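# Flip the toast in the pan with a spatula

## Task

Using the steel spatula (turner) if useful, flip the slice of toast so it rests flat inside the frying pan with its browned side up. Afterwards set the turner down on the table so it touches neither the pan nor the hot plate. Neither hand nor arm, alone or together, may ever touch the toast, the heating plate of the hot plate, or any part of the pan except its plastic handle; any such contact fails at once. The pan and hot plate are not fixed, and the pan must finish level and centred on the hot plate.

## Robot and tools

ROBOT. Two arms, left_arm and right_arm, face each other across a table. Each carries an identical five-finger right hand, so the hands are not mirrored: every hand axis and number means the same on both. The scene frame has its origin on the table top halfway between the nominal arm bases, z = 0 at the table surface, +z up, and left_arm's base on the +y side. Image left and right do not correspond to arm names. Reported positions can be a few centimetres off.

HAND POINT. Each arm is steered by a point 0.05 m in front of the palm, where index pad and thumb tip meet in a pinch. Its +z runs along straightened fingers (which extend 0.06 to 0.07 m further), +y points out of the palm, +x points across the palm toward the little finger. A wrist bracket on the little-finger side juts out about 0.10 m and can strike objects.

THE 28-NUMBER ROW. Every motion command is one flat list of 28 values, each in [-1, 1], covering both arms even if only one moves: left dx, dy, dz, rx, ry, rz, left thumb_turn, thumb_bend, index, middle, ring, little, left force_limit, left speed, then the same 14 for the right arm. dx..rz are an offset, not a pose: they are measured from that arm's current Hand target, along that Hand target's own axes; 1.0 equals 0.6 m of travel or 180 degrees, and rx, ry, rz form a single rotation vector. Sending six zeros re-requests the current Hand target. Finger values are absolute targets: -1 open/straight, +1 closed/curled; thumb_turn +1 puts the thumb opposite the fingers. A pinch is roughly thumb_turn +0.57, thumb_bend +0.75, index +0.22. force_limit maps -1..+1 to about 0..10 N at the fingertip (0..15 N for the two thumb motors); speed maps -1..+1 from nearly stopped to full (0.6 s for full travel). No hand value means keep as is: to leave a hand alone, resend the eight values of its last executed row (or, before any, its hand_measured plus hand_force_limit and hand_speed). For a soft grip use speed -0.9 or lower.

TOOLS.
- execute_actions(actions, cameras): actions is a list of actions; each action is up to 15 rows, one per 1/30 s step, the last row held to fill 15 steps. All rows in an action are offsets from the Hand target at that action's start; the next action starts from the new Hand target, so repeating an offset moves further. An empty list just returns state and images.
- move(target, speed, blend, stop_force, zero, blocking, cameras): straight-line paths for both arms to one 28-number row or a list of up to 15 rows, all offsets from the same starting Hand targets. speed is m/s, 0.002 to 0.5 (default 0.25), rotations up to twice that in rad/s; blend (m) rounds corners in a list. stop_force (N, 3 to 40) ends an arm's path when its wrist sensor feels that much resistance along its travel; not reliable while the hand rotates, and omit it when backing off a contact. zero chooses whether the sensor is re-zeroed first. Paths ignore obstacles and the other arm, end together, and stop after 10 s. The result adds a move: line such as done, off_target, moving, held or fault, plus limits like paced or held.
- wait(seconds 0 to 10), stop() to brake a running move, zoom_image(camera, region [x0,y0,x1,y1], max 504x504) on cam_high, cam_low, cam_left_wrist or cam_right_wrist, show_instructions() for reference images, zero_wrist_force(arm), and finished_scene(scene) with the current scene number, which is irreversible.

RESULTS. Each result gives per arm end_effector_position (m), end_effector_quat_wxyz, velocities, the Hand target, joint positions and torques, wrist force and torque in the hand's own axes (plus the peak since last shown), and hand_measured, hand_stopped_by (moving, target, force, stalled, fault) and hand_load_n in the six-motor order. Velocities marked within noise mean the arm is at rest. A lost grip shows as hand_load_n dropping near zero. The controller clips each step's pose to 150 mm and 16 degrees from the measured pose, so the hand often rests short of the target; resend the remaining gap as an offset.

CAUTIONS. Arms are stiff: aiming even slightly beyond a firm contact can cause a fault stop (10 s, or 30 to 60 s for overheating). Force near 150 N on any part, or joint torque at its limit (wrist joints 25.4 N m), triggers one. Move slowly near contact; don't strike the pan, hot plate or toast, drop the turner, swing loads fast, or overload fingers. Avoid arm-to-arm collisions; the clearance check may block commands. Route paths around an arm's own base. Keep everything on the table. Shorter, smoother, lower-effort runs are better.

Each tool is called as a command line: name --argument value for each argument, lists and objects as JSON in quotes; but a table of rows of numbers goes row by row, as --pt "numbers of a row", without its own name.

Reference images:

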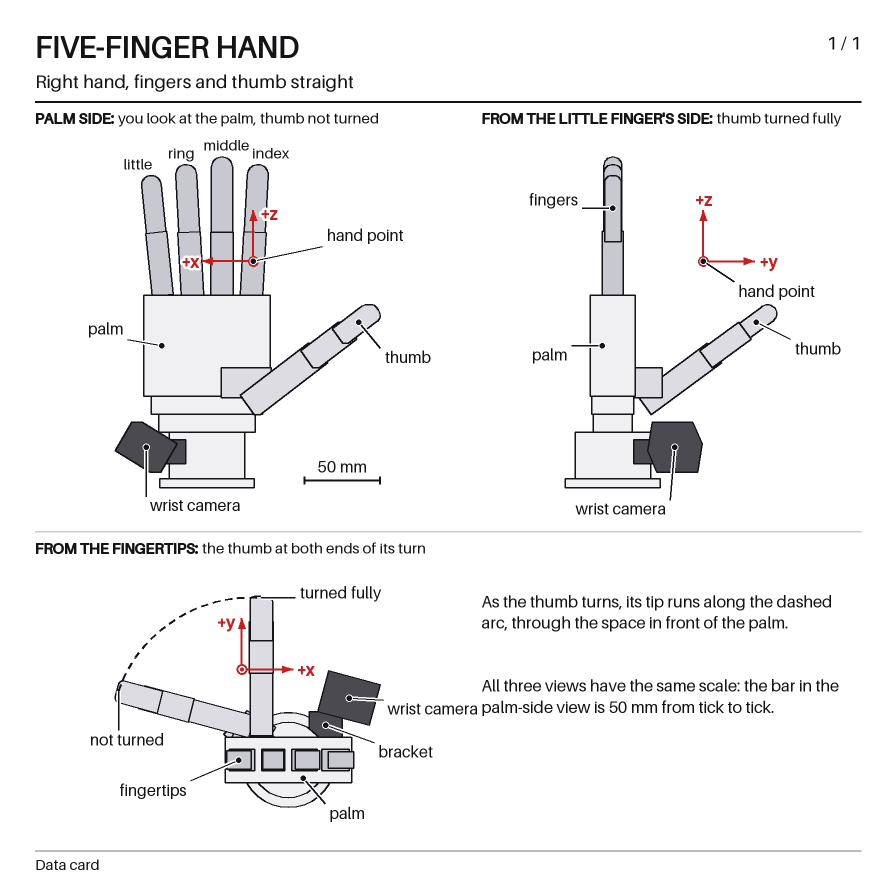

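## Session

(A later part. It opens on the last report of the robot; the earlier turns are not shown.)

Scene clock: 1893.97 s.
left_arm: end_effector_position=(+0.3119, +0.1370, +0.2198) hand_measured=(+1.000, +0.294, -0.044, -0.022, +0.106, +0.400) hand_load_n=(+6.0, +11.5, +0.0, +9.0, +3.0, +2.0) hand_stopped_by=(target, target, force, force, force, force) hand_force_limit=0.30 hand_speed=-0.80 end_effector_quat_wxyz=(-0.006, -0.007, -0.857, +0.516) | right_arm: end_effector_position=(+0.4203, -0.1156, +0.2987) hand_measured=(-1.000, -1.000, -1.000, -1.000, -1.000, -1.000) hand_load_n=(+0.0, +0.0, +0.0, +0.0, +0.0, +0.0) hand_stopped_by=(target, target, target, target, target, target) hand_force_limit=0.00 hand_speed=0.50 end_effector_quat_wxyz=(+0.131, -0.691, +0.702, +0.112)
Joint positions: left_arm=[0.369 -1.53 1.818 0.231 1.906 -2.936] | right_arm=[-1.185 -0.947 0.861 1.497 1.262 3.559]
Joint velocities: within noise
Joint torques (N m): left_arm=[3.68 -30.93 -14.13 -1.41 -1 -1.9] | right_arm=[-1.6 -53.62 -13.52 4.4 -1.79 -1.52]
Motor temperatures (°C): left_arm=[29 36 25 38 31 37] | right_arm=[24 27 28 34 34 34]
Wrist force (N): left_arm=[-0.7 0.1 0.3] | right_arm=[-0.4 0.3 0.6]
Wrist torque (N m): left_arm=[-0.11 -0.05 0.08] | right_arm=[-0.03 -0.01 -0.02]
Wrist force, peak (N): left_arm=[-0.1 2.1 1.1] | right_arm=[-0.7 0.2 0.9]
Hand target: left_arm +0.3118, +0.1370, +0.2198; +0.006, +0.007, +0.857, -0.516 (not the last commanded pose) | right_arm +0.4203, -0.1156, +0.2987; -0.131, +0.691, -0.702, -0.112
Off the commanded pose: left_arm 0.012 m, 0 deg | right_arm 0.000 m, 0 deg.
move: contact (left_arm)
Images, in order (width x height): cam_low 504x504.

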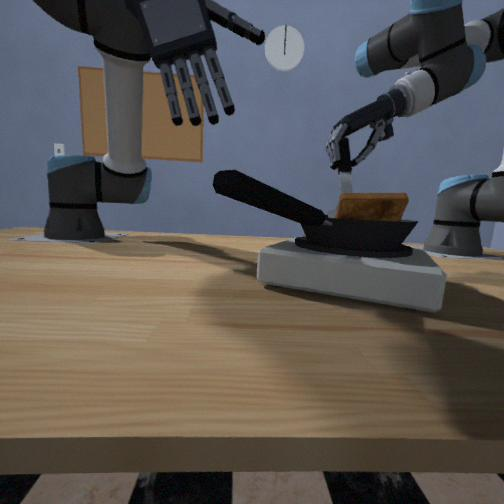

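move --target '[0.0428,0.0607,0.0192,0.0175,-0.0303,0.0568,1,0.3,0.35,0.35,0.85,0.95,0.3,-0.8,0,0,0,0,0,0,-1,-1,-1,-1,-1,-1,0,0.5]' --speed 0.03

zoom_image --camera "cam_high" --region '[200, 190, 300, 300]'

zoom_image --camera "cam_right_wrist" --region '[150, 150, 330, 330]'

Scene clock: 1915.43 s.
left_arm: end_effector_position=(+0.2868, +0.1440, +0.1818) hand_measured=(+1.000, +0.294, -0.044, -0.022, +0.106, +0.400) hand_load_n=(+6.5, +10.0, +0.0, +9.0, +3.0, +2.5) hand_stopped_by=(target, target, force, force, force, force) hand_force_limit=0.30 hand_speed=-0.80 end_effector_quat_wxyz=(+0.092, +0.060, +0.837, -0.536) end_effector_velocity=(+0.000, +0.000, +0.001) end_effector_angular_velocity=(+0.002, +0.005, -0.002) | right_arm: end_effector_position=(+0.4203, -0.1156, +0.2987) hand_measured=(-1.000, -1.000, -1.000, -1.000, -1.000, -1.000) hand_load_n=(+0.0, +0.0, +0.0, +0.0, +0.0, +0.0) hand_stopped_by=(target, target, target, target, target, target) hand_force_limit=0.00 hand_speed=0.50 end_effector_quat_wxyz=(+0.131, -0.691, +0.702, +0.112)
Joint positions: left_arm=[0.212 -1.628 2.064 -0.013 1.687 -2.848] | right_arm=[-1.185 -0.947 0.861 1.497 1.262 3.559]
Joint velocities: left_arm=[0.003 0.001 -0.006 0.008 0.007 -0.002] | right_arm=[within noise]
Joint torques (N m): left_arm=[13.92 -10.14 -27.6 1.73 1.99 -1.89] | right_arm=[-2.31 -53.35 -13.16 4.37 -1.72 -1.52]
Motor temperatures (°C): left_arm=[28 36 25 38 31 36] | right_arm=[24 27 28 34 34 34]
Wrist force (N): left_arm=[-0.5 0.1 0.0] | right_arm=[-0.7 0.2 0.7]
Wrist torque (N m): left_arm=[-0.15 -0.06 0.11] | right_arm=[-0.04 0.04 -0.03]
Wrist force, peak (N): left_arm=[0.8 -1.9 -0.8] | right_arm=[-0.6 0.3 1.0]
Hand target: left_arm +0.2869, +0.1441, +0.1818; +0.092, +0.059, +0.837, -0.536 | right_arm +0.4203, -0.1156, +0.2987; -0.131, +0.691, -0.702, -0.112
Off the commanded pose: left_arm 0.000 m, 0 deg | right_arm 0.000 m, 0 deg.
move: done

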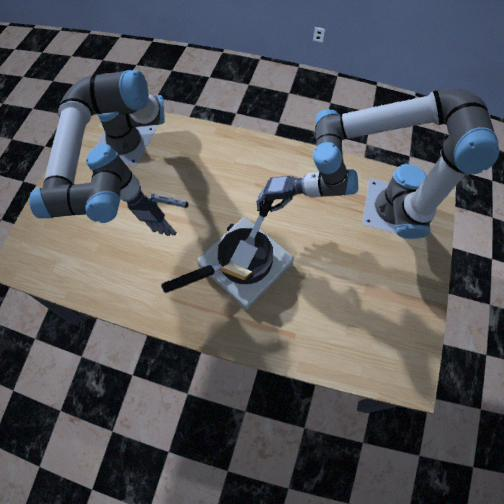

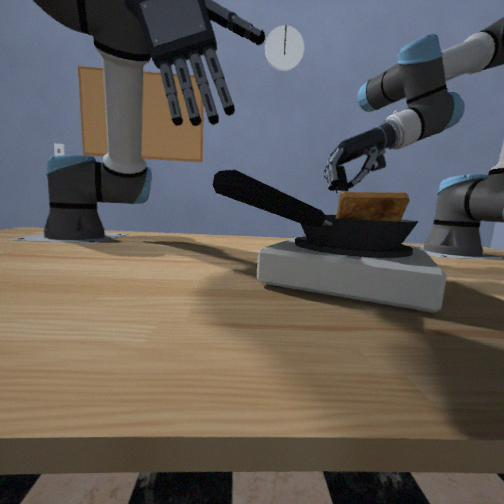

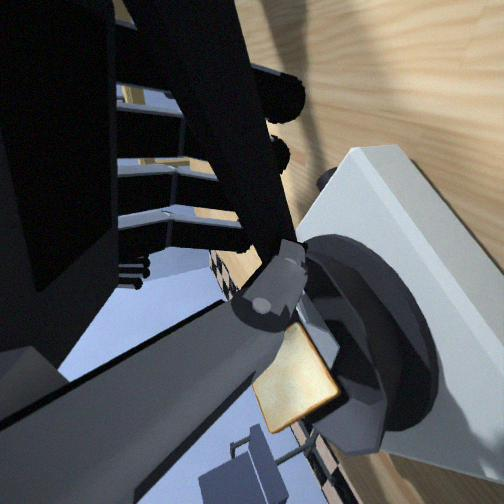

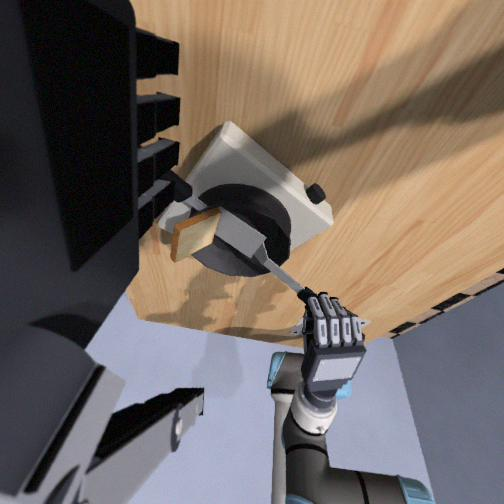

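Scaled by 4.582.

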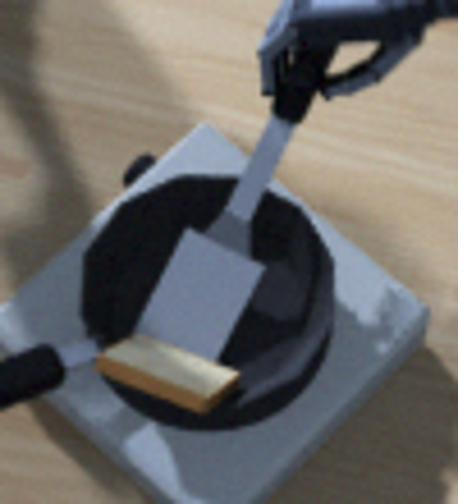

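Scaled by 2.800.

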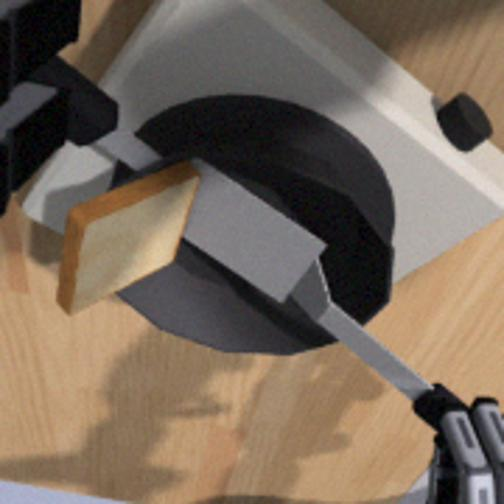

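move --target '[-0.0302,0.0073,0.0118,0,0,0,1,0.3,0.35,0.35,0.85,0.95,0.3,-0.8,0,0,0,0,0,0,-1,-1,-1,-1,-1,-1,0,0.5]' --speed 0.02 --stop_force 5

zoom_image --camera "cam_high" --region '[200, 190, 300, 300]'

zoom_image --camera "cam_low" --region '[270, 150, 450, 300]'

zoom_image --camera "cam_right_wrist" --region '[150, 150, 330, 330]'

Scene clock: 1929.60 s.
left_arm: end_effector_position=(+0.3061, +0.1394, +0.1789) hand_measured=(+1.000, +0.294, -0.044, -0.022, +0.106, +0.400) hand_load_n=(+6.5, +9.0, +0.5, +9.0, +3.0, +4.0) hand_stopped_by=(target, target, force, force, force, force) hand_force_limit=0.30 hand_speed=-0.80 end_effector_quat_wxyz=(+0.092, +0.059, +0.837, -0.536) | right_arm: end_effector_position=(+0.4203, -0.1156, +0.2987) hand_measured=(-1.000, -1.000, -1.000, -1.000, -1.000, -1.000) hand_load_n=(+0.0, +0.0, +0.0, +0.0, +0.0, +0.0) hand_stopped_by=(target, target, target, target, target, target) hand_force_limit=0.00 hand_speed=0.50 end_effector_quat_wxyz=(+0.131, -0.691, +0.702, +0.112)
Joint positions: left_arm=[0.271 -1.583 2.029 -0.019 1.741 -2.824] | right_arm=[-1.185 -0.947 0.861 1.497 1.262 3.559]
Joint velocities: within noise
Joint torques (N m): left_arm=[-14.19 -27.4 -11.77 1.12 -1.15 -2.09] | right_arm=[-2.53 -52.8 -13.43 4.28 -1.59 -1.48]
Motor temperatures (°C): left_arm=[28 36 25 38 31 36] | right_arm=[24 27 28 34 34 34]
Wrist force (N): left_arm=[-0.7 -1.3 -1.0] | right_arm=[-0.3 0.2 0.5]
Wrist torque (N m): left_arm=[-0.16 -0.16 0.28] | right_arm=[-0.04 -0.02 -0.01]
Wrist force, peak (N): left_arm=[2.2 -3.5 -2.9] | right_arm=[-0.7 0.1 0.8]
Hand target: left_arm +0.3061, +0.1394, +0.1789; +0.092, +0.059, +0.837, -0.536 | right_arm +0.4203, -0.1156, +0.2987; -0.131, +0.691, -0.702, -0.112
Off the commanded pose: left_arm 0.000 m, 0 deg | right_arm 0.000 m, 0 deg.
move: done

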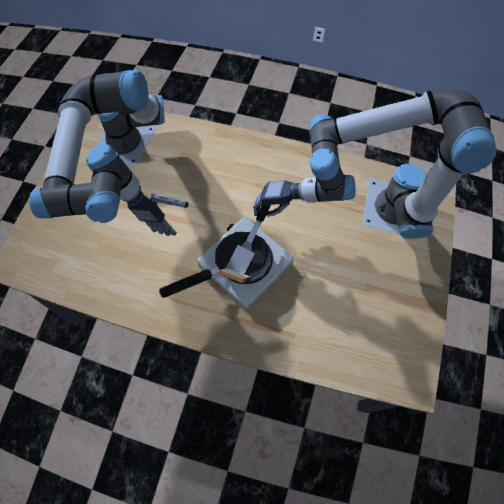

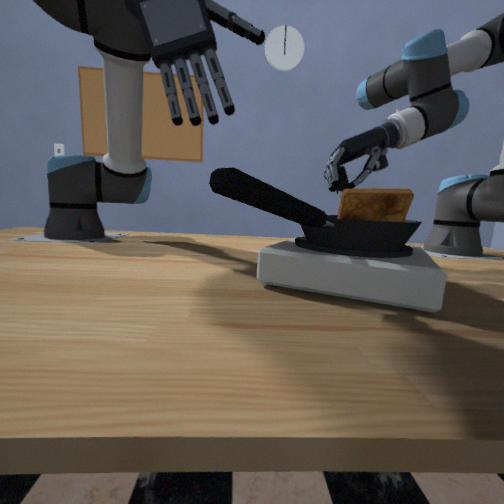

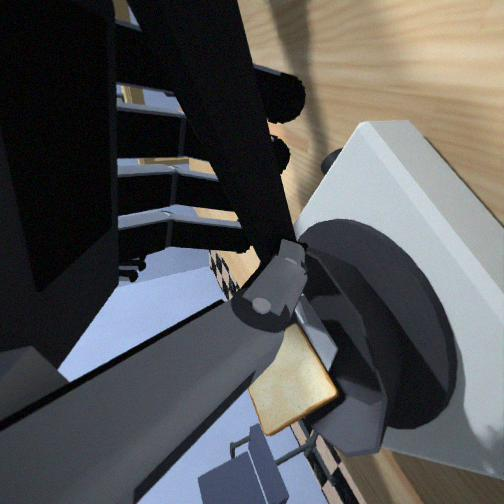

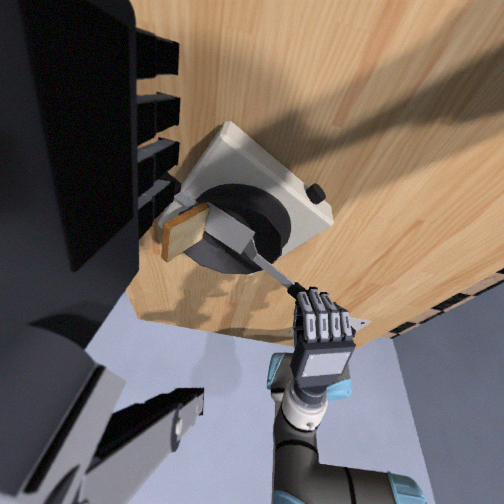

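Scaled by 4.582.

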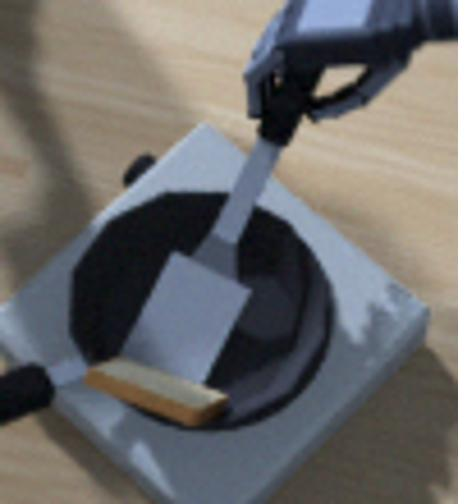

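Scaled by 2.800.

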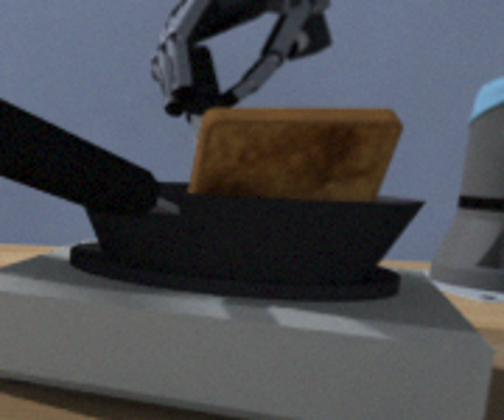

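Scaled by 2.800.

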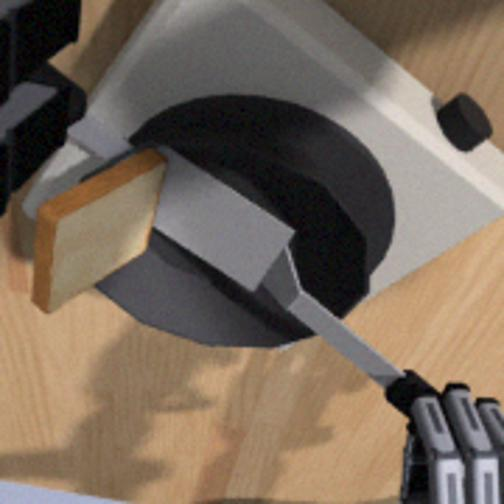

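zoom_image --camera "cam_right_wrist" --region '[150, 190, 250, 290]'

zoom_image --camera "cam_high" --region '[205, 225, 275, 295]'

zoom_image --camera "cam_left_wrist" --region '[230, 230, 400, 450]'

Scaled by 5.040.

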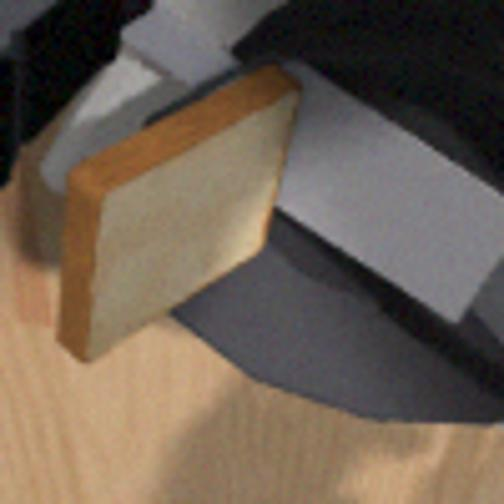

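Scaled by 7.200.

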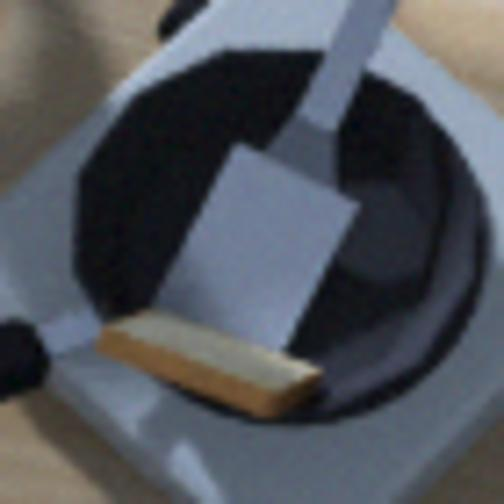

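Scaled by 2.291.

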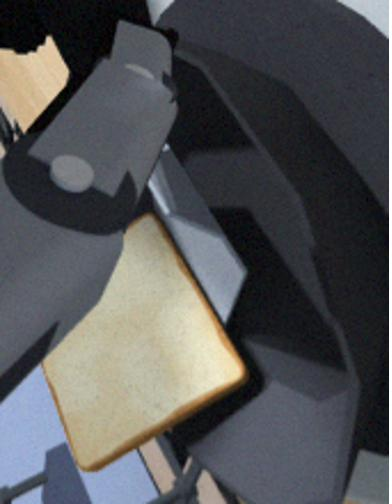

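move --target '[-0.0043,-0.0177,-0.0082,0,0,0,1,0.3,0.35,0.35,0.85,0.95,0.3,-0.8,0,0,0,0,0,0,-1,-1,-1,-1,-1,-1,0,0.5]' --speed 0.03

zoom_image --camera "cam_high" --region '[205, 225, 275, 295]'

zoom_image --camera "cam_low" --region '[270, 150, 450, 300]'

zoom_image --camera "cam_right_wrist" --region '[150, 170, 270, 290]'

Scene clock: 1974.37 s.
left_arm: end_effector_position=(+0.3060, +0.1394, +0.1911) hand_measured=(+1.000, +0.294, -0.044, -0.022, +0.106, +0.400) hand_load_n=(+5.5, +11.5, +0.0, +8.5, +2.5, +1.0) hand_stopped_by=(target, target, force, force, force, force) hand_force_limit=0.30 hand_speed=-0.80 end_effector_quat_wxyz=(+0.092, +0.059, +0.837, -0.536) end_effector_velocity=(+0.000, +0.000, -0.001) end_effector_angular_velocity=(-0.003, -0.001, +0.001) | right_arm: end_effector_position=(+0.4203, -0.1156, +0.2987) hand_measured=(-1.000, -1.000, -1.000, -1.000, -1.000, -1.000) hand_load_n=(+0.0, +0.0, +0.0, +0.0, +0.0, +0.0) hand_stopped_by=(target, target, target, target, target, target) hand_force_limit=0.00 hand_speed=0.50 end_effector_quat_wxyz=(+0.131, -0.691, +0.702, +0.112)
Joint positions: left_arm=[0.27 -1.596 2.008 0.015 1.741 -2.824] | right_arm=[-1.185 -0.947 0.861 1.497 1.262 3.559]
Joint velocities: left_arm=[0 0.001 0.003 -0.006 -0.001 0] | right_arm=[within noise]
Joint torques (N m): left_arm=[-14.18 -9.9 -13.66 -2.78 -0.91 -0.9] | right_arm=[-2.92 -53.32 -13.5 4.29 -1.64 -1.52]
Motor temperatures (°C): left_arm=[28 36 25 38 31 36] | right_arm=[24 27 28 34 34 34]
Wrist force (N): left_arm=[0.4 1.6 1.0] | right_arm=[-0.5 0.1 0.5]
Wrist torque (N m): left_arm=[-0.23 0.11 -0.23] | right_arm=[-0.05 0.01 -0.02]
Wrist force, peak (N): left_arm=[0.5 2.0 0.8] | right_arm=[-0.8 0.2 0.8]
Hand target: left_arm +0.3060, +0.1395, +0.1909; +0.092, +0.059, +0.837, -0.536 | right_arm +0.4203, -0.1156, +0.2987; -0.131, +0.691, -0.702, -0.112
Off the commanded pose: left_arm 0.000 m, 0 deg | right_arm 0.000 m, 0 deg.
move: done

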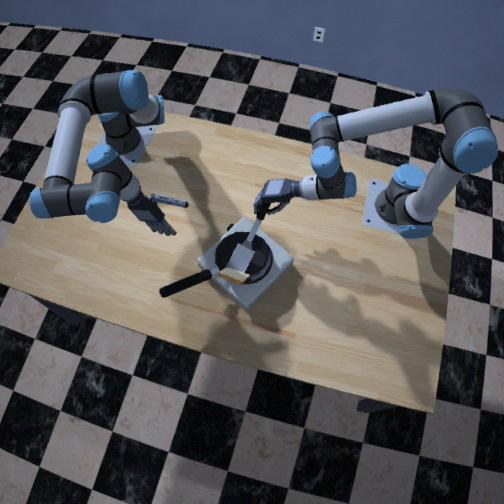

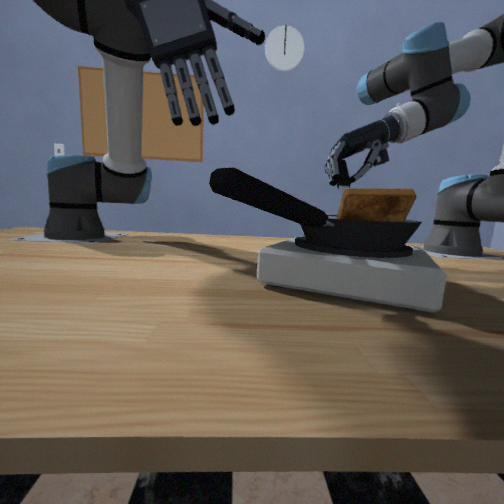

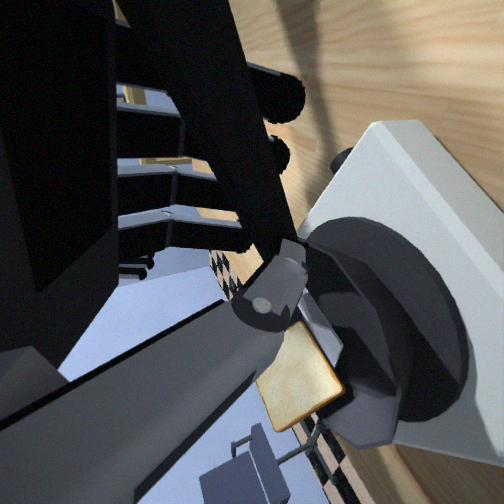

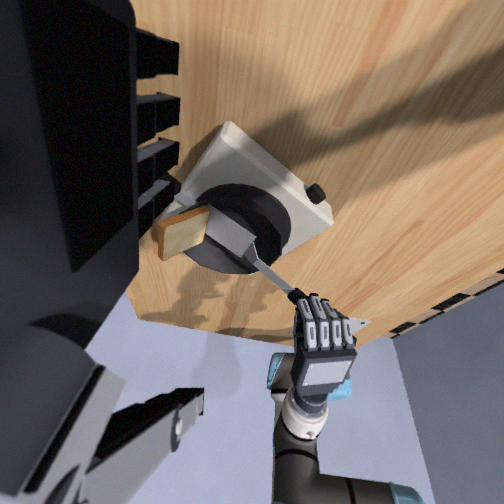

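Scaled by 7.200.

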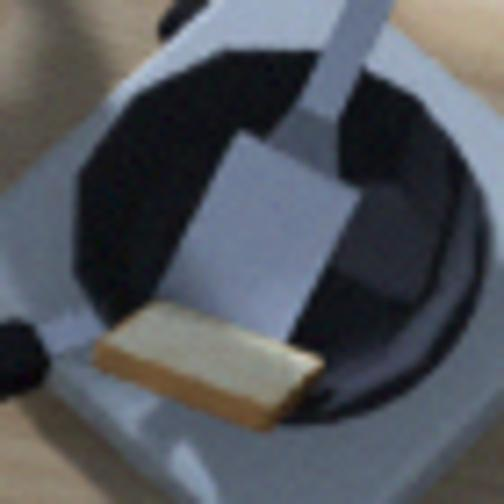

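Scaled by 2.800.

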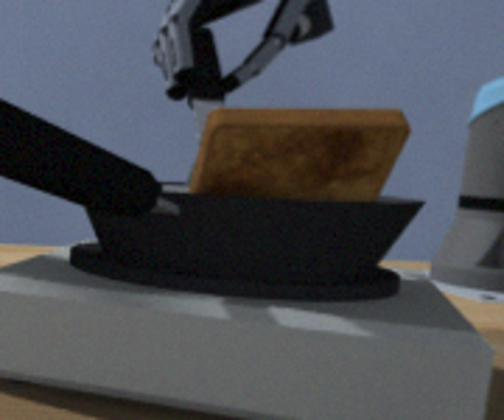

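Scaled by 4.200.

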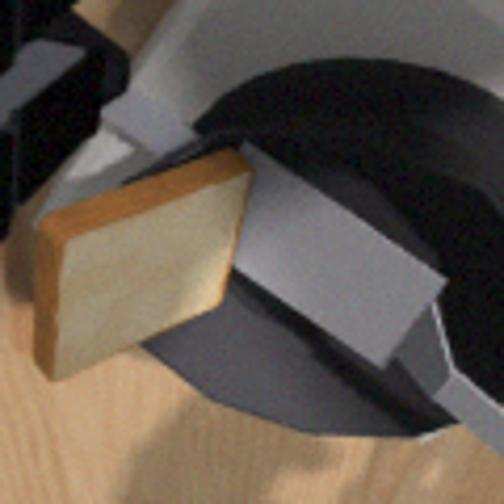

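move --target '[0.0542,0.0697,0.0208,0.0218,-0.0379,0.0708,1,0.3,0.35,0.35,0.85,0.95,0.3,-0.8,0,0,0,0,0,0,-1,-1,-1,-1,-1,-1,0,0.5]' --speed 0.03

zoom_image --camera "cam_high" --region '[205, 225, 275, 295]'

zoom_image --camera "cam_low" --region '[270, 150, 450, 300]'

zoom_image --camera "cam_right_wrist" --region '[150, 170, 350, 320]'

Scene clock: 2014.07 s.
left_arm: end_effector_position=(+0.2836, +0.1456, +0.1416) hand_measured=(+1.000, +0.294, -0.044, -0.022, +0.106, +0.400) hand_load_n=(+5.5, +11.5, +0.0, +8.5, +2.5, +1.0) hand_stopped_by=(target, target, force, force, force, force) hand_force_limit=0.30 hand_speed=-0.80 end_effector_quat_wxyz=(+0.198, +0.123, +0.799, -0.554) | right_arm: end_effector_position=(+0.4203, -0.1156, +0.2987) hand_measured=(-1.000, -1.000, -1.000, -1.000, -1.000, -1.000) hand_load_n=(+0.0, +0.0, +0.0, +0.0, +0.0, +0.0) hand_stopped_by=(target, target, target, target, target, target) hand_force_limit=0.00 hand_speed=0.50 end_effector_quat_wxyz=(+0.131, -0.691, +0.702, +0.112)
Joint positions: left_arm=[0.087 -1.629 2.278 -0.334 1.486 -2.672] | right_arm=[-1.185 -0.947 0.861 1.497 1.262 3.559]
Joint velocities: within noise
Joint torques (N m): left_arm=[12.35 -11.5 -26.03 0.48 1.26 -1.79] | right_arm=[-5.19 -52.25 -13.16 4.18 -1.33 -1.4]
Motor temperatures (°C): left_arm=[28 36 25 38 31 36] | right_arm=[24 27 28 34 34 34]
Wrist force (N): left_arm=[0.5 0.7 0.4] | right_arm=[-0.6 0.4 0.7]
Wrist torque (N m): left_arm=[-0.24 0.16 -0.23] | right_arm=[-0.03 0.02 -0.03]
Wrist force, peak (N): left_arm=[0.3 2.1 0.9] | right_arm=[-0.6 0.5 1.0]
Hand target: left_arm +0.2837, +0.1456, +0.1417; +0.198, +0.123, +0.799, -0.554 | right_arm +0.4203, -0.1156, +0.2987; -0.131, +0.691, -0.702, -0.112
Off the commanded pose: left_arm 0.000 m, 0 deg | right_arm 0.000 m, 0 deg.
move: done

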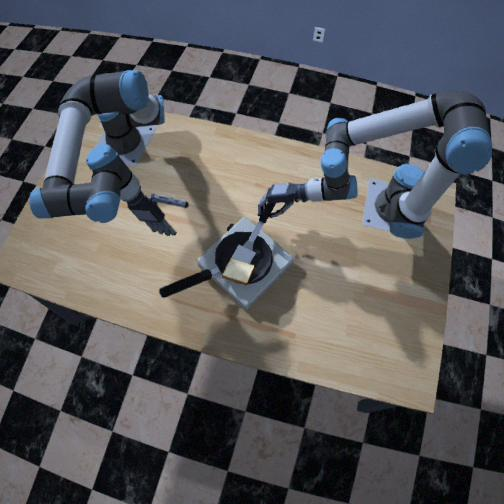

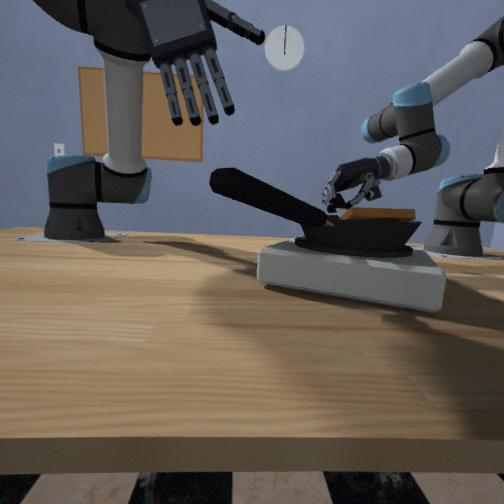

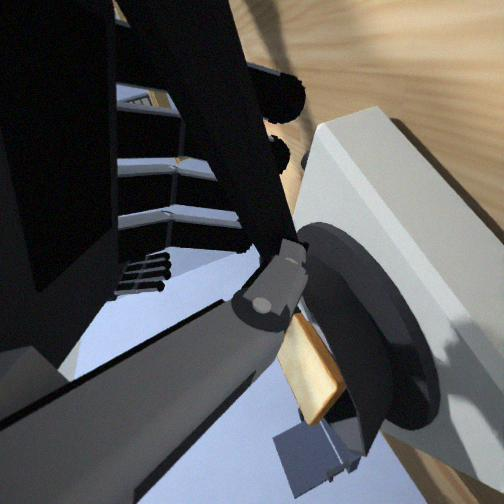

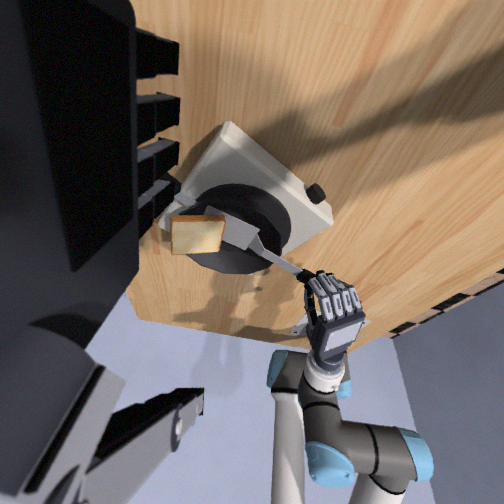

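Scaled by 7.200.

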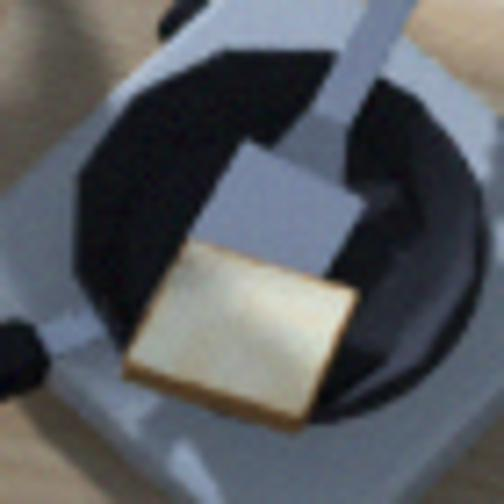

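Scaled by 2.800.

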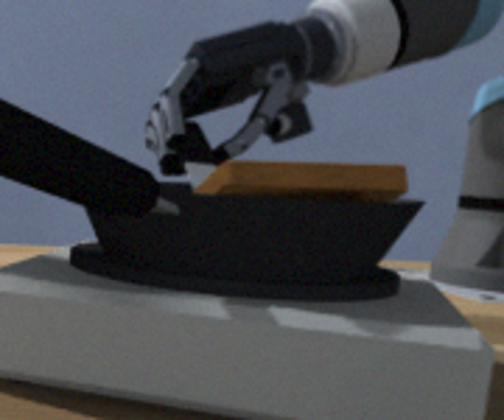

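Scaled by 2.520.

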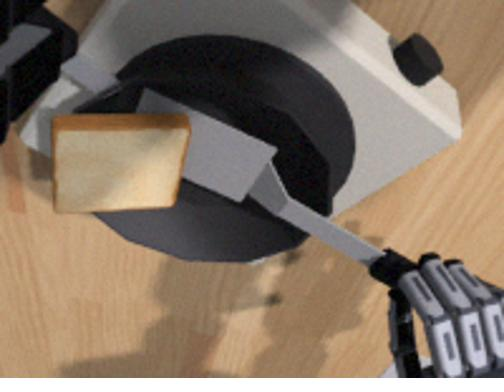

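move --target '[-0.0297,-0.0412,-0.0128,-0.0188,0.0328,-0.0615,1,0.3,0.35,0.35,0.85,0.95,0.3,-0.8,0,0,0,0,0,0,-1,-1,-1,-1,-1,-1,0,0.5]' --speed 0.03

zoom_image --camera "cam_high" --region '[205, 225, 275, 295]'

zoom_image --camera "cam_low" --region '[270, 150, 450, 300]'

zoom_image --camera "cam_right_wrist" --region '[150, 170, 350, 320]'

Scene clock: 2070.00 s.
left_arm: end_effector_position=(+0.2880, +0.1444, +0.1728) hand_measured=(+1.000, +0.294, -0.044, -0.022, +0.106, +0.400) hand_load_n=(+7.5, +9.0, +0.0, +9.5, +3.5, +3.0) hand_stopped_by=(target, target, force, force, force, force) hand_force_limit=0.30 hand_speed=-0.80 end_effector_quat_wxyz=(+0.106, +0.068, +0.833, -0.539) end_effector_velocity=(+0.001, +0.001, -0.002) end_effector_angular_velocity=(+0.002, -0.005, +0.001) | right_arm: end_effector_position=(+0.4203, -0.1156, +0.2987) hand_measured=(-1.000, -1.000, -1.000, -1.000, -1.000, -1.000) hand_load_n=(+0.0, +0.0, +0.0, +0.0, +0.0, +0.0) hand_stopped_by=(target, target, target, target, target, target) hand_force_limit=0.00 hand_speed=0.50 end_effector_quat_wxyz=(+0.131, -0.691, +0.702, +0.112)
Joint positions: left_arm=[0.201 -1.626 2.097 -0.063 1.665 -2.826] | right_arm=[-1.185 -0.947 0.861 1.497 1.262 3.559]
Joint velocities: left_arm=[-0.001 0 0.005 -0.004 -0.004 0.004] | right_arm=[within noise]
Joint torques (N m): left_arm=[-11.22 -12.02 -10.08 -1.63 -1.75 1.66] | right_arm=[-5.21 -50.42 -13.96 4.03 -0.87 -1.54]
Motor temperatures (°C): left_arm=[28 36 25 38 31 36] | right_arm=[24 27 28 34 34 34]
Wrist force (N): left_arm=[-0.3 -1.4 -0.2] | right_arm=[-0.3 0.1 0.8]
Wrist torque (N m): left_arm=[-0.13 -0.11 0.29] | right_arm=[-0.07 -0.04 -0.01]
Wrist force, peak (N): left_arm=[0.8 2.0 0.4] | right_arm=[-0.6 0.1 1.1]
Hand target: left_arm +0.2879, +0.1444, +0.1728; +0.106, +0.068, +0.833, -0.539 | right_arm +0.4203, -0.1156, +0.2987; -0.131, +0.691, -0.702, -0.112
Off the commanded pose: left_arm 0.000 m, 0 deg | right_arm 0.000 m, 0 deg.
move: done

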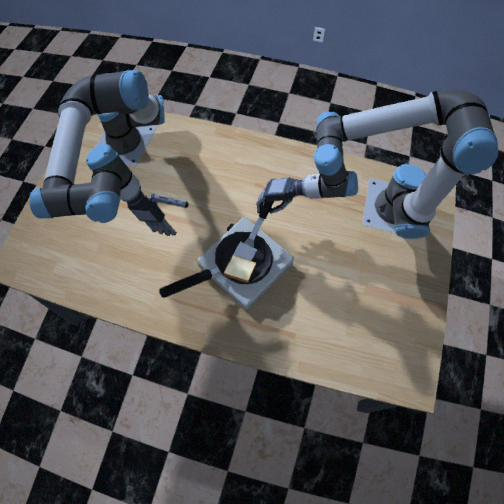

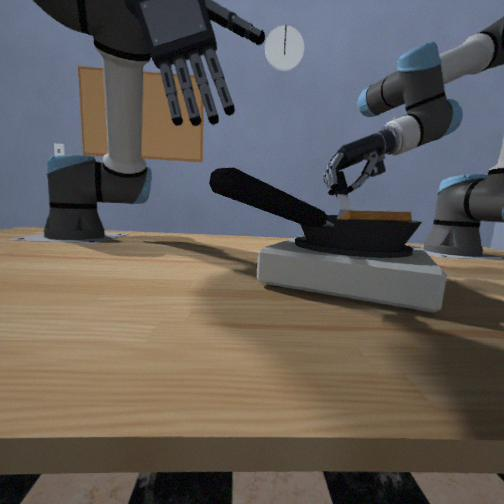

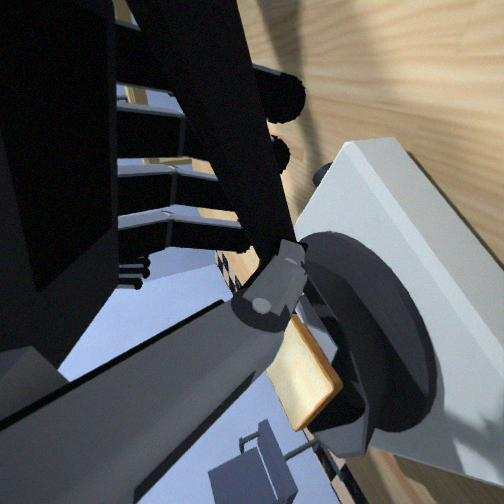

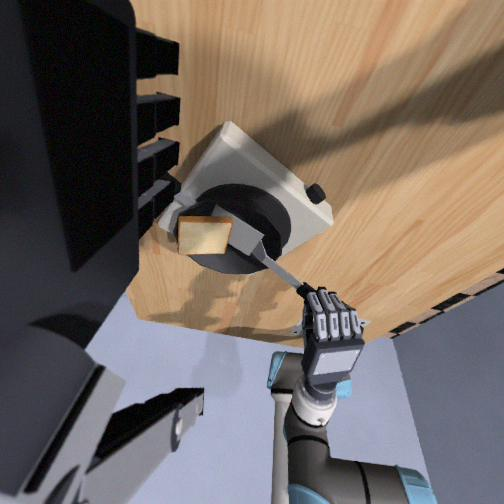

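Scaled by 7.200.

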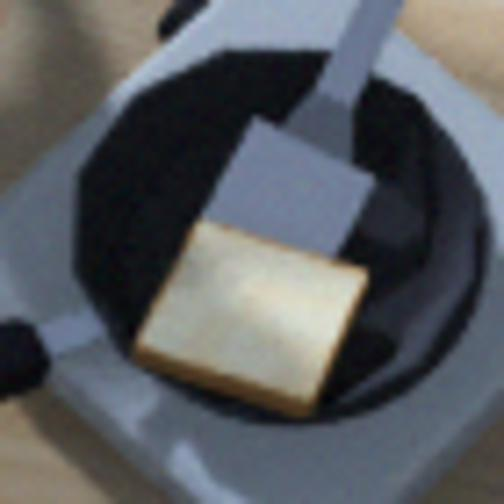

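Scaled by 2.800.

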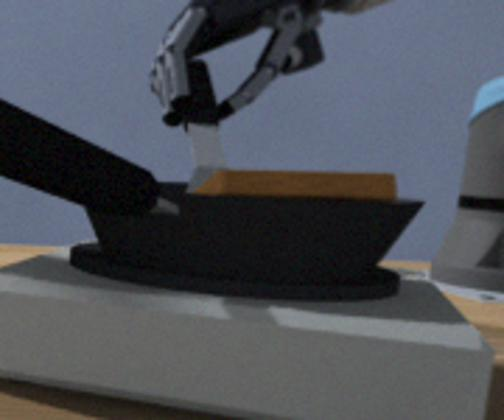

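Scaled by 2.520.

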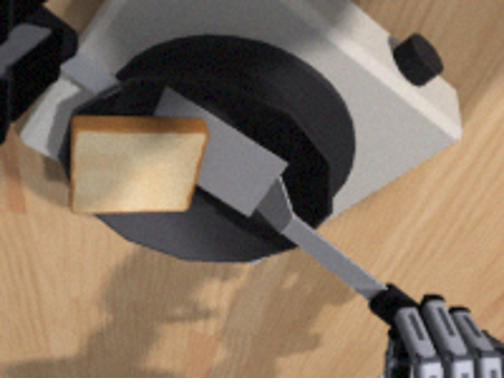

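move --target '[0.0467,-0.0055,-0.0172,0,0,0,1,0.3,0.35,0.35,0.85,0.95,0.3,-0.8,0,0,0,0,0,0,-1,-1,-1,-1,-1,-1,0,0.5]' --speed 0.03

zoom_image --camera "cam_high" --region '[205, 225, 275, 295]'

zoom_image --camera "cam_right_wrist" --region '[150, 170, 350, 320]'

Scene clock: 2082.40 s.
left_arm: end_effector_position=(+0.2588, +0.1524, +0.1728) hand_measured=(+1.000, +0.294, -0.044, -0.022, +0.106, +0.400) hand_load_n=(+5.5, +11.0, +0.0, +8.5, +3.0, +3.5) hand_stopped_by=(target, target, force, force, force, force) hand_force_limit=0.30 hand_speed=-0.80 end_effector_quat_wxyz=(+0.106, +0.068, +0.833, -0.539) end_effector_velocity=(+0.001, -0.001, +0.001) end_effector_angular_velocity=(-0.003, -0.001, -0.003) | right_arm: end_effector_position=(+0.4203, -0.1156, +0.2987) hand_measured=(-1.000, -1.000, -1.000, -1.000, -1.000, -1.000) hand_load_n=(+0.0, +0.0, +0.0, +0.0, +0.0, -0.5) hand_stopped_by=(target, target, target, target, target, target) hand_force_limit=0.00 hand_speed=0.50 end_effector_quat_wxyz=(+0.131, -0.691, +0.702, +0.112)
Joint positions: left_arm=[0.101 -1.691 2.156 -0.058 1.573 -2.865] | right_arm=[-1.185 -0.947 0.861 1.497 1.262 3.559]
Joint velocities: left_arm=[0.004 0.003 -0.003 -0.003 0.005 0.004] | right_arm=[within noise]
Joint torques (N m): left_arm=[12.18 -2.15 -25.12 0.19 2.04 1.35] | right_arm=[-5.31 -50.16 -14.3 3.91 -0.83 -1.45]
Motor temperatures (°C): left_arm=[28 36 25 38 31 36] | right_arm=[24 27 28 34 34 34]
Wrist force (N): left_arm=[-0.8 -0.9 -0.7] | right_arm=[-0.5 0.2 0.8]
Wrist torque (N m): left_arm=[-0.13 -0.13 0.18] | right_arm=[-0.04 0.01 -0.03]
Wrist force, peak (N): left_arm=[-3.7 0.1 0.4] | right_arm=[-0.7 0.1 1.1]
Hand target: left_arm +0.2589, +0.1524, +0.1728; +0.106, +0.068, +0.833, -0.539 | right_arm +0.4203, -0.1156, +0.2987; -0.131, +0.691, -0.702, -0.112
Off the commanded pose: left_arm 0.000 m, 0 deg | right_arm 0.000 m, 0 deg.
move: done

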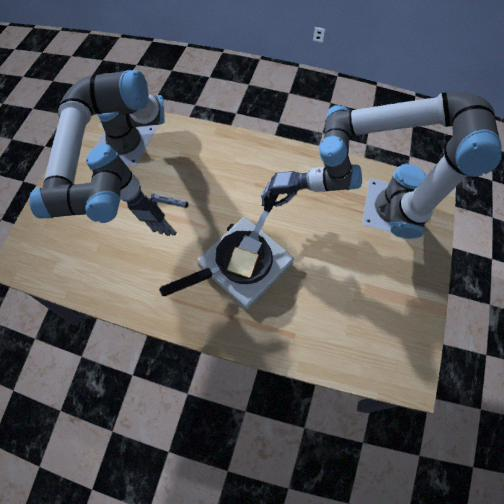

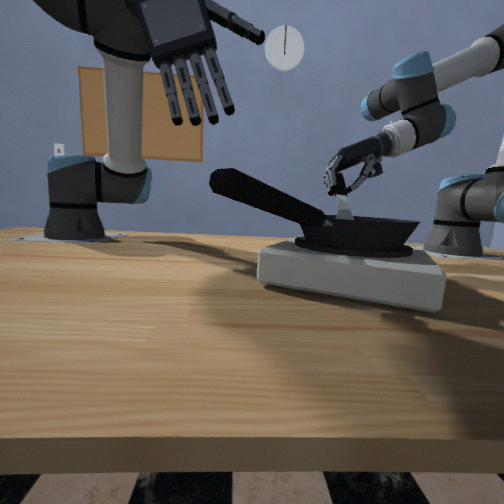

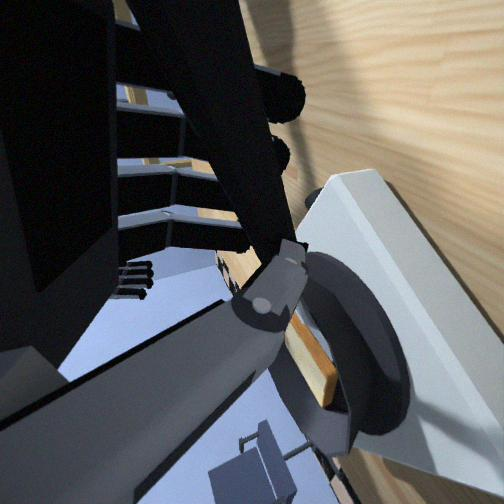

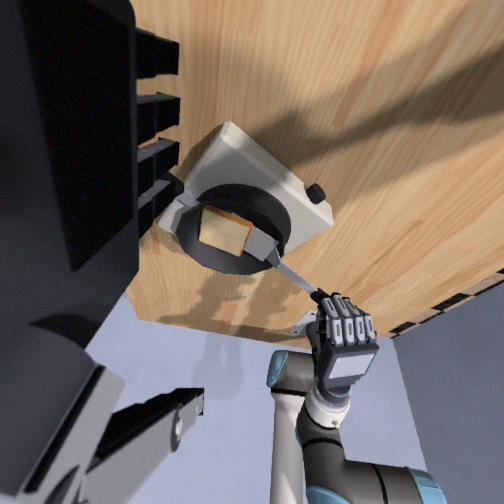

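Scaled by 7.200.

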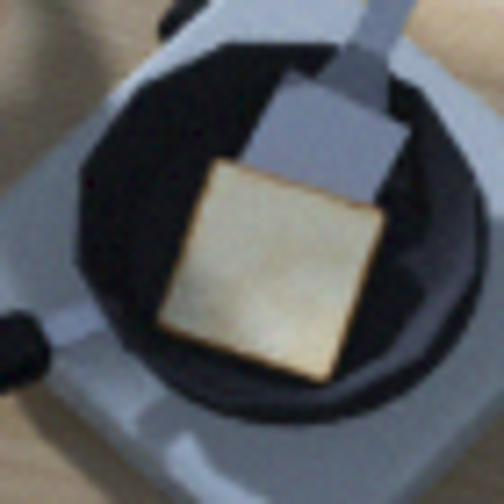

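Scaled by 2.520.

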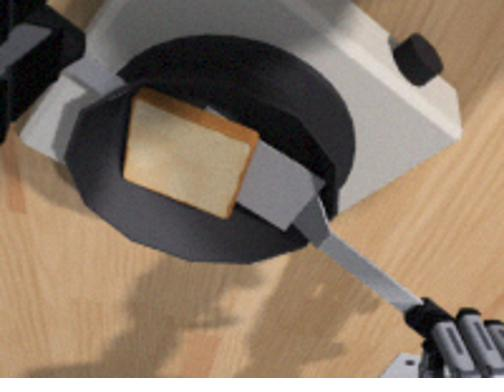

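move --target '[-0.0297,0.0472,0.0345,0.0116,-0.0203,0.0378,1,0.3,0.35,0.35,0.85,0.95,0.3,-0.8,0,0,0,0,0,0,-1,-1,-1,-1,-1,-1,0,0.5]' --speed 0.03

zoom_image --camera "cam_high" --region '[205, 225, 275, 295]'

zoom_image --camera "cam_right_wrist" --region '[150, 170, 350, 320]'

zoom_image --camera "cam_low" --region '[270, 150, 450, 300]'

Scene clock: 2109.07 s.
left_arm: end_effector_position=(+0.2849, +0.1452, +0.1438) hand_measured=(+1.000, +0.294, -0.044, -0.022, +0.106, +0.400) hand_load_n=(+7.0, +8.5, +0.5, +9.0, +3.5, +3.5) hand_stopped_by=(target, target, force, force, force, force) hand_force_limit=0.30 hand_speed=-0.80 end_effector_quat_wxyz=(+0.163, +0.102, +0.813, -0.549) | right_arm: end_effector_position=(+0.4203, -0.1156, +0.2987) hand_measured=(-1.000, -1.000, -1.000, -1.000, -1.000, -1.000) hand_load_n=(+0.0, +0.0, +0.0, +0.0, +0.0, +0.0) hand_stopped_by=(target, target, target, target, target, target) hand_force_limit=0.00 hand_speed=0.50 end_effector_quat_wxyz=(+0.131, -0.691, +0.702, +0.112)
Joint positions: left_arm=[0.128 -1.62 2.226 -0.255 1.55 -2.735] | right_arm=[-1.185 -0.947 0.861 1.497 1.262 3.559]
Joint velocities: within noise
Joint torques (N m): left_arm=[1.06 -24.45 -24.57 1.49 -0.66 -2.28] | right_arm=[-5.16 -50.24 -13.96 4.05 -0.82 -1.52]
Motor temperatures (°C): left_arm=[28 36 25 38 31 36] | right_arm=[24 27 28 34 34 34]
Wrist force (N): left_arm=[0.0 -1.6 -0.5] | right_arm=[-0.5 0.0 0.6]
Wrist torque (N m): left_arm=[-0.23 -0.12 0.26] | right_arm=[-0.08 0.00 -0.03]
Wrist force, peak (N): left_arm=[0.2 -1.8 -1.0] | right_arm=[-0.8 0.2 0.9]
Hand target: left_arm +0.2848, +0.1451, +0.1440; +0.163, +0.102, +0.813, -0.549 | right_arm +0.4203, -0.1156, +0.2987; -0.131, +0.691, -0.702, -0.112
Off the commanded pose: left_arm 0.000 m, 0 deg | right_arm 0.000 m, 0 deg.
move: done

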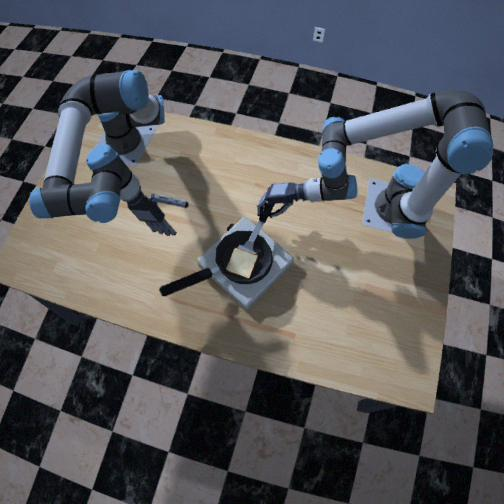

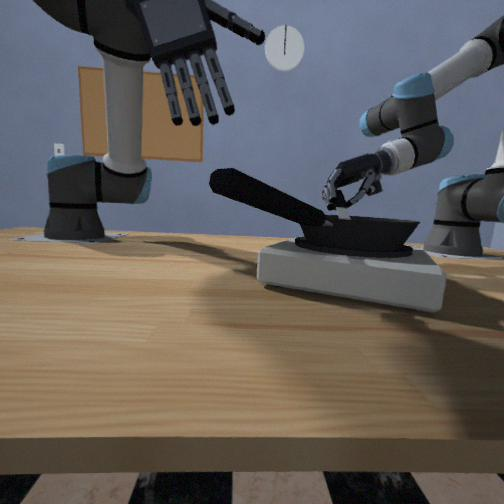

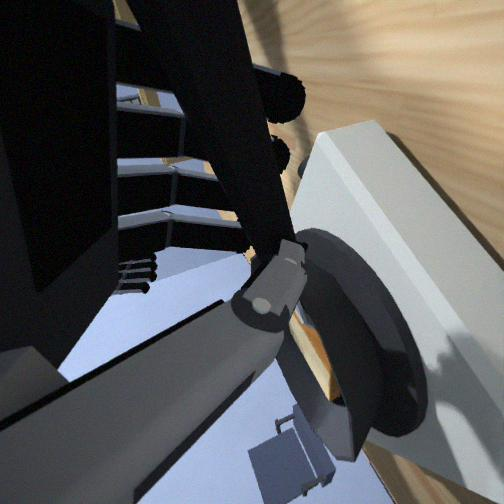

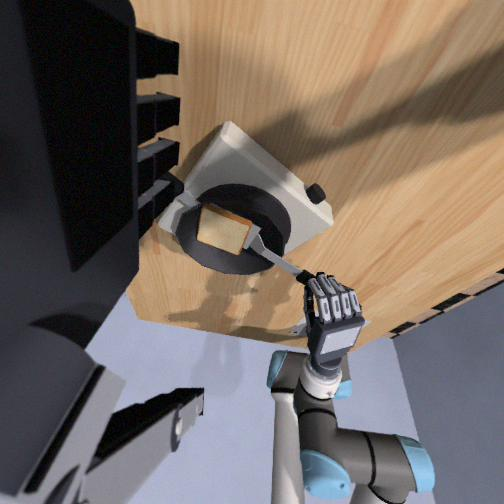

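Scaled by 7.200.

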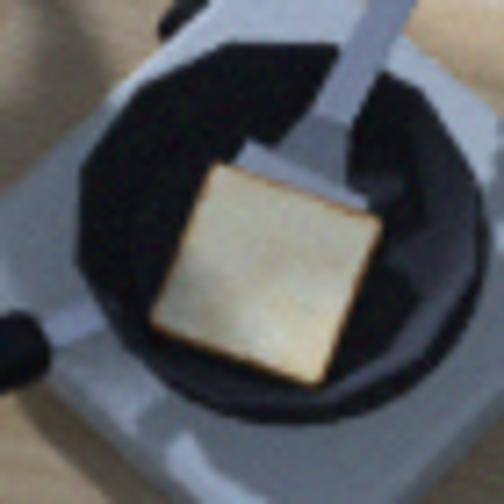

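Scaled by 2.520.

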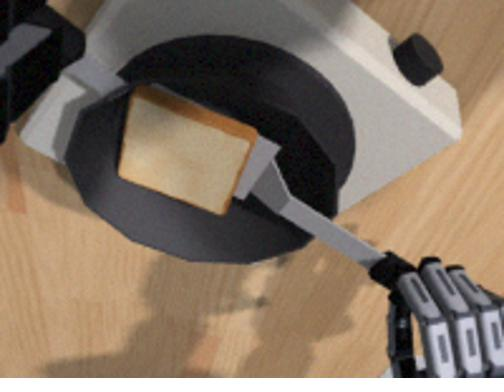

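Scaled by 2.800.

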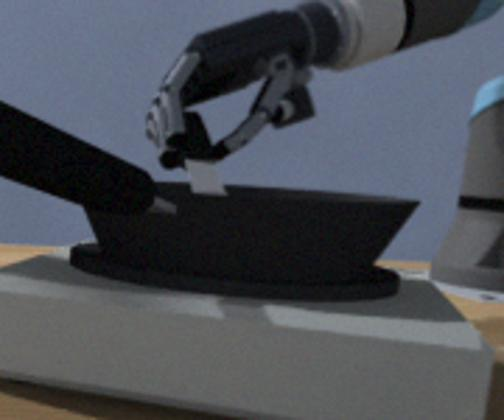

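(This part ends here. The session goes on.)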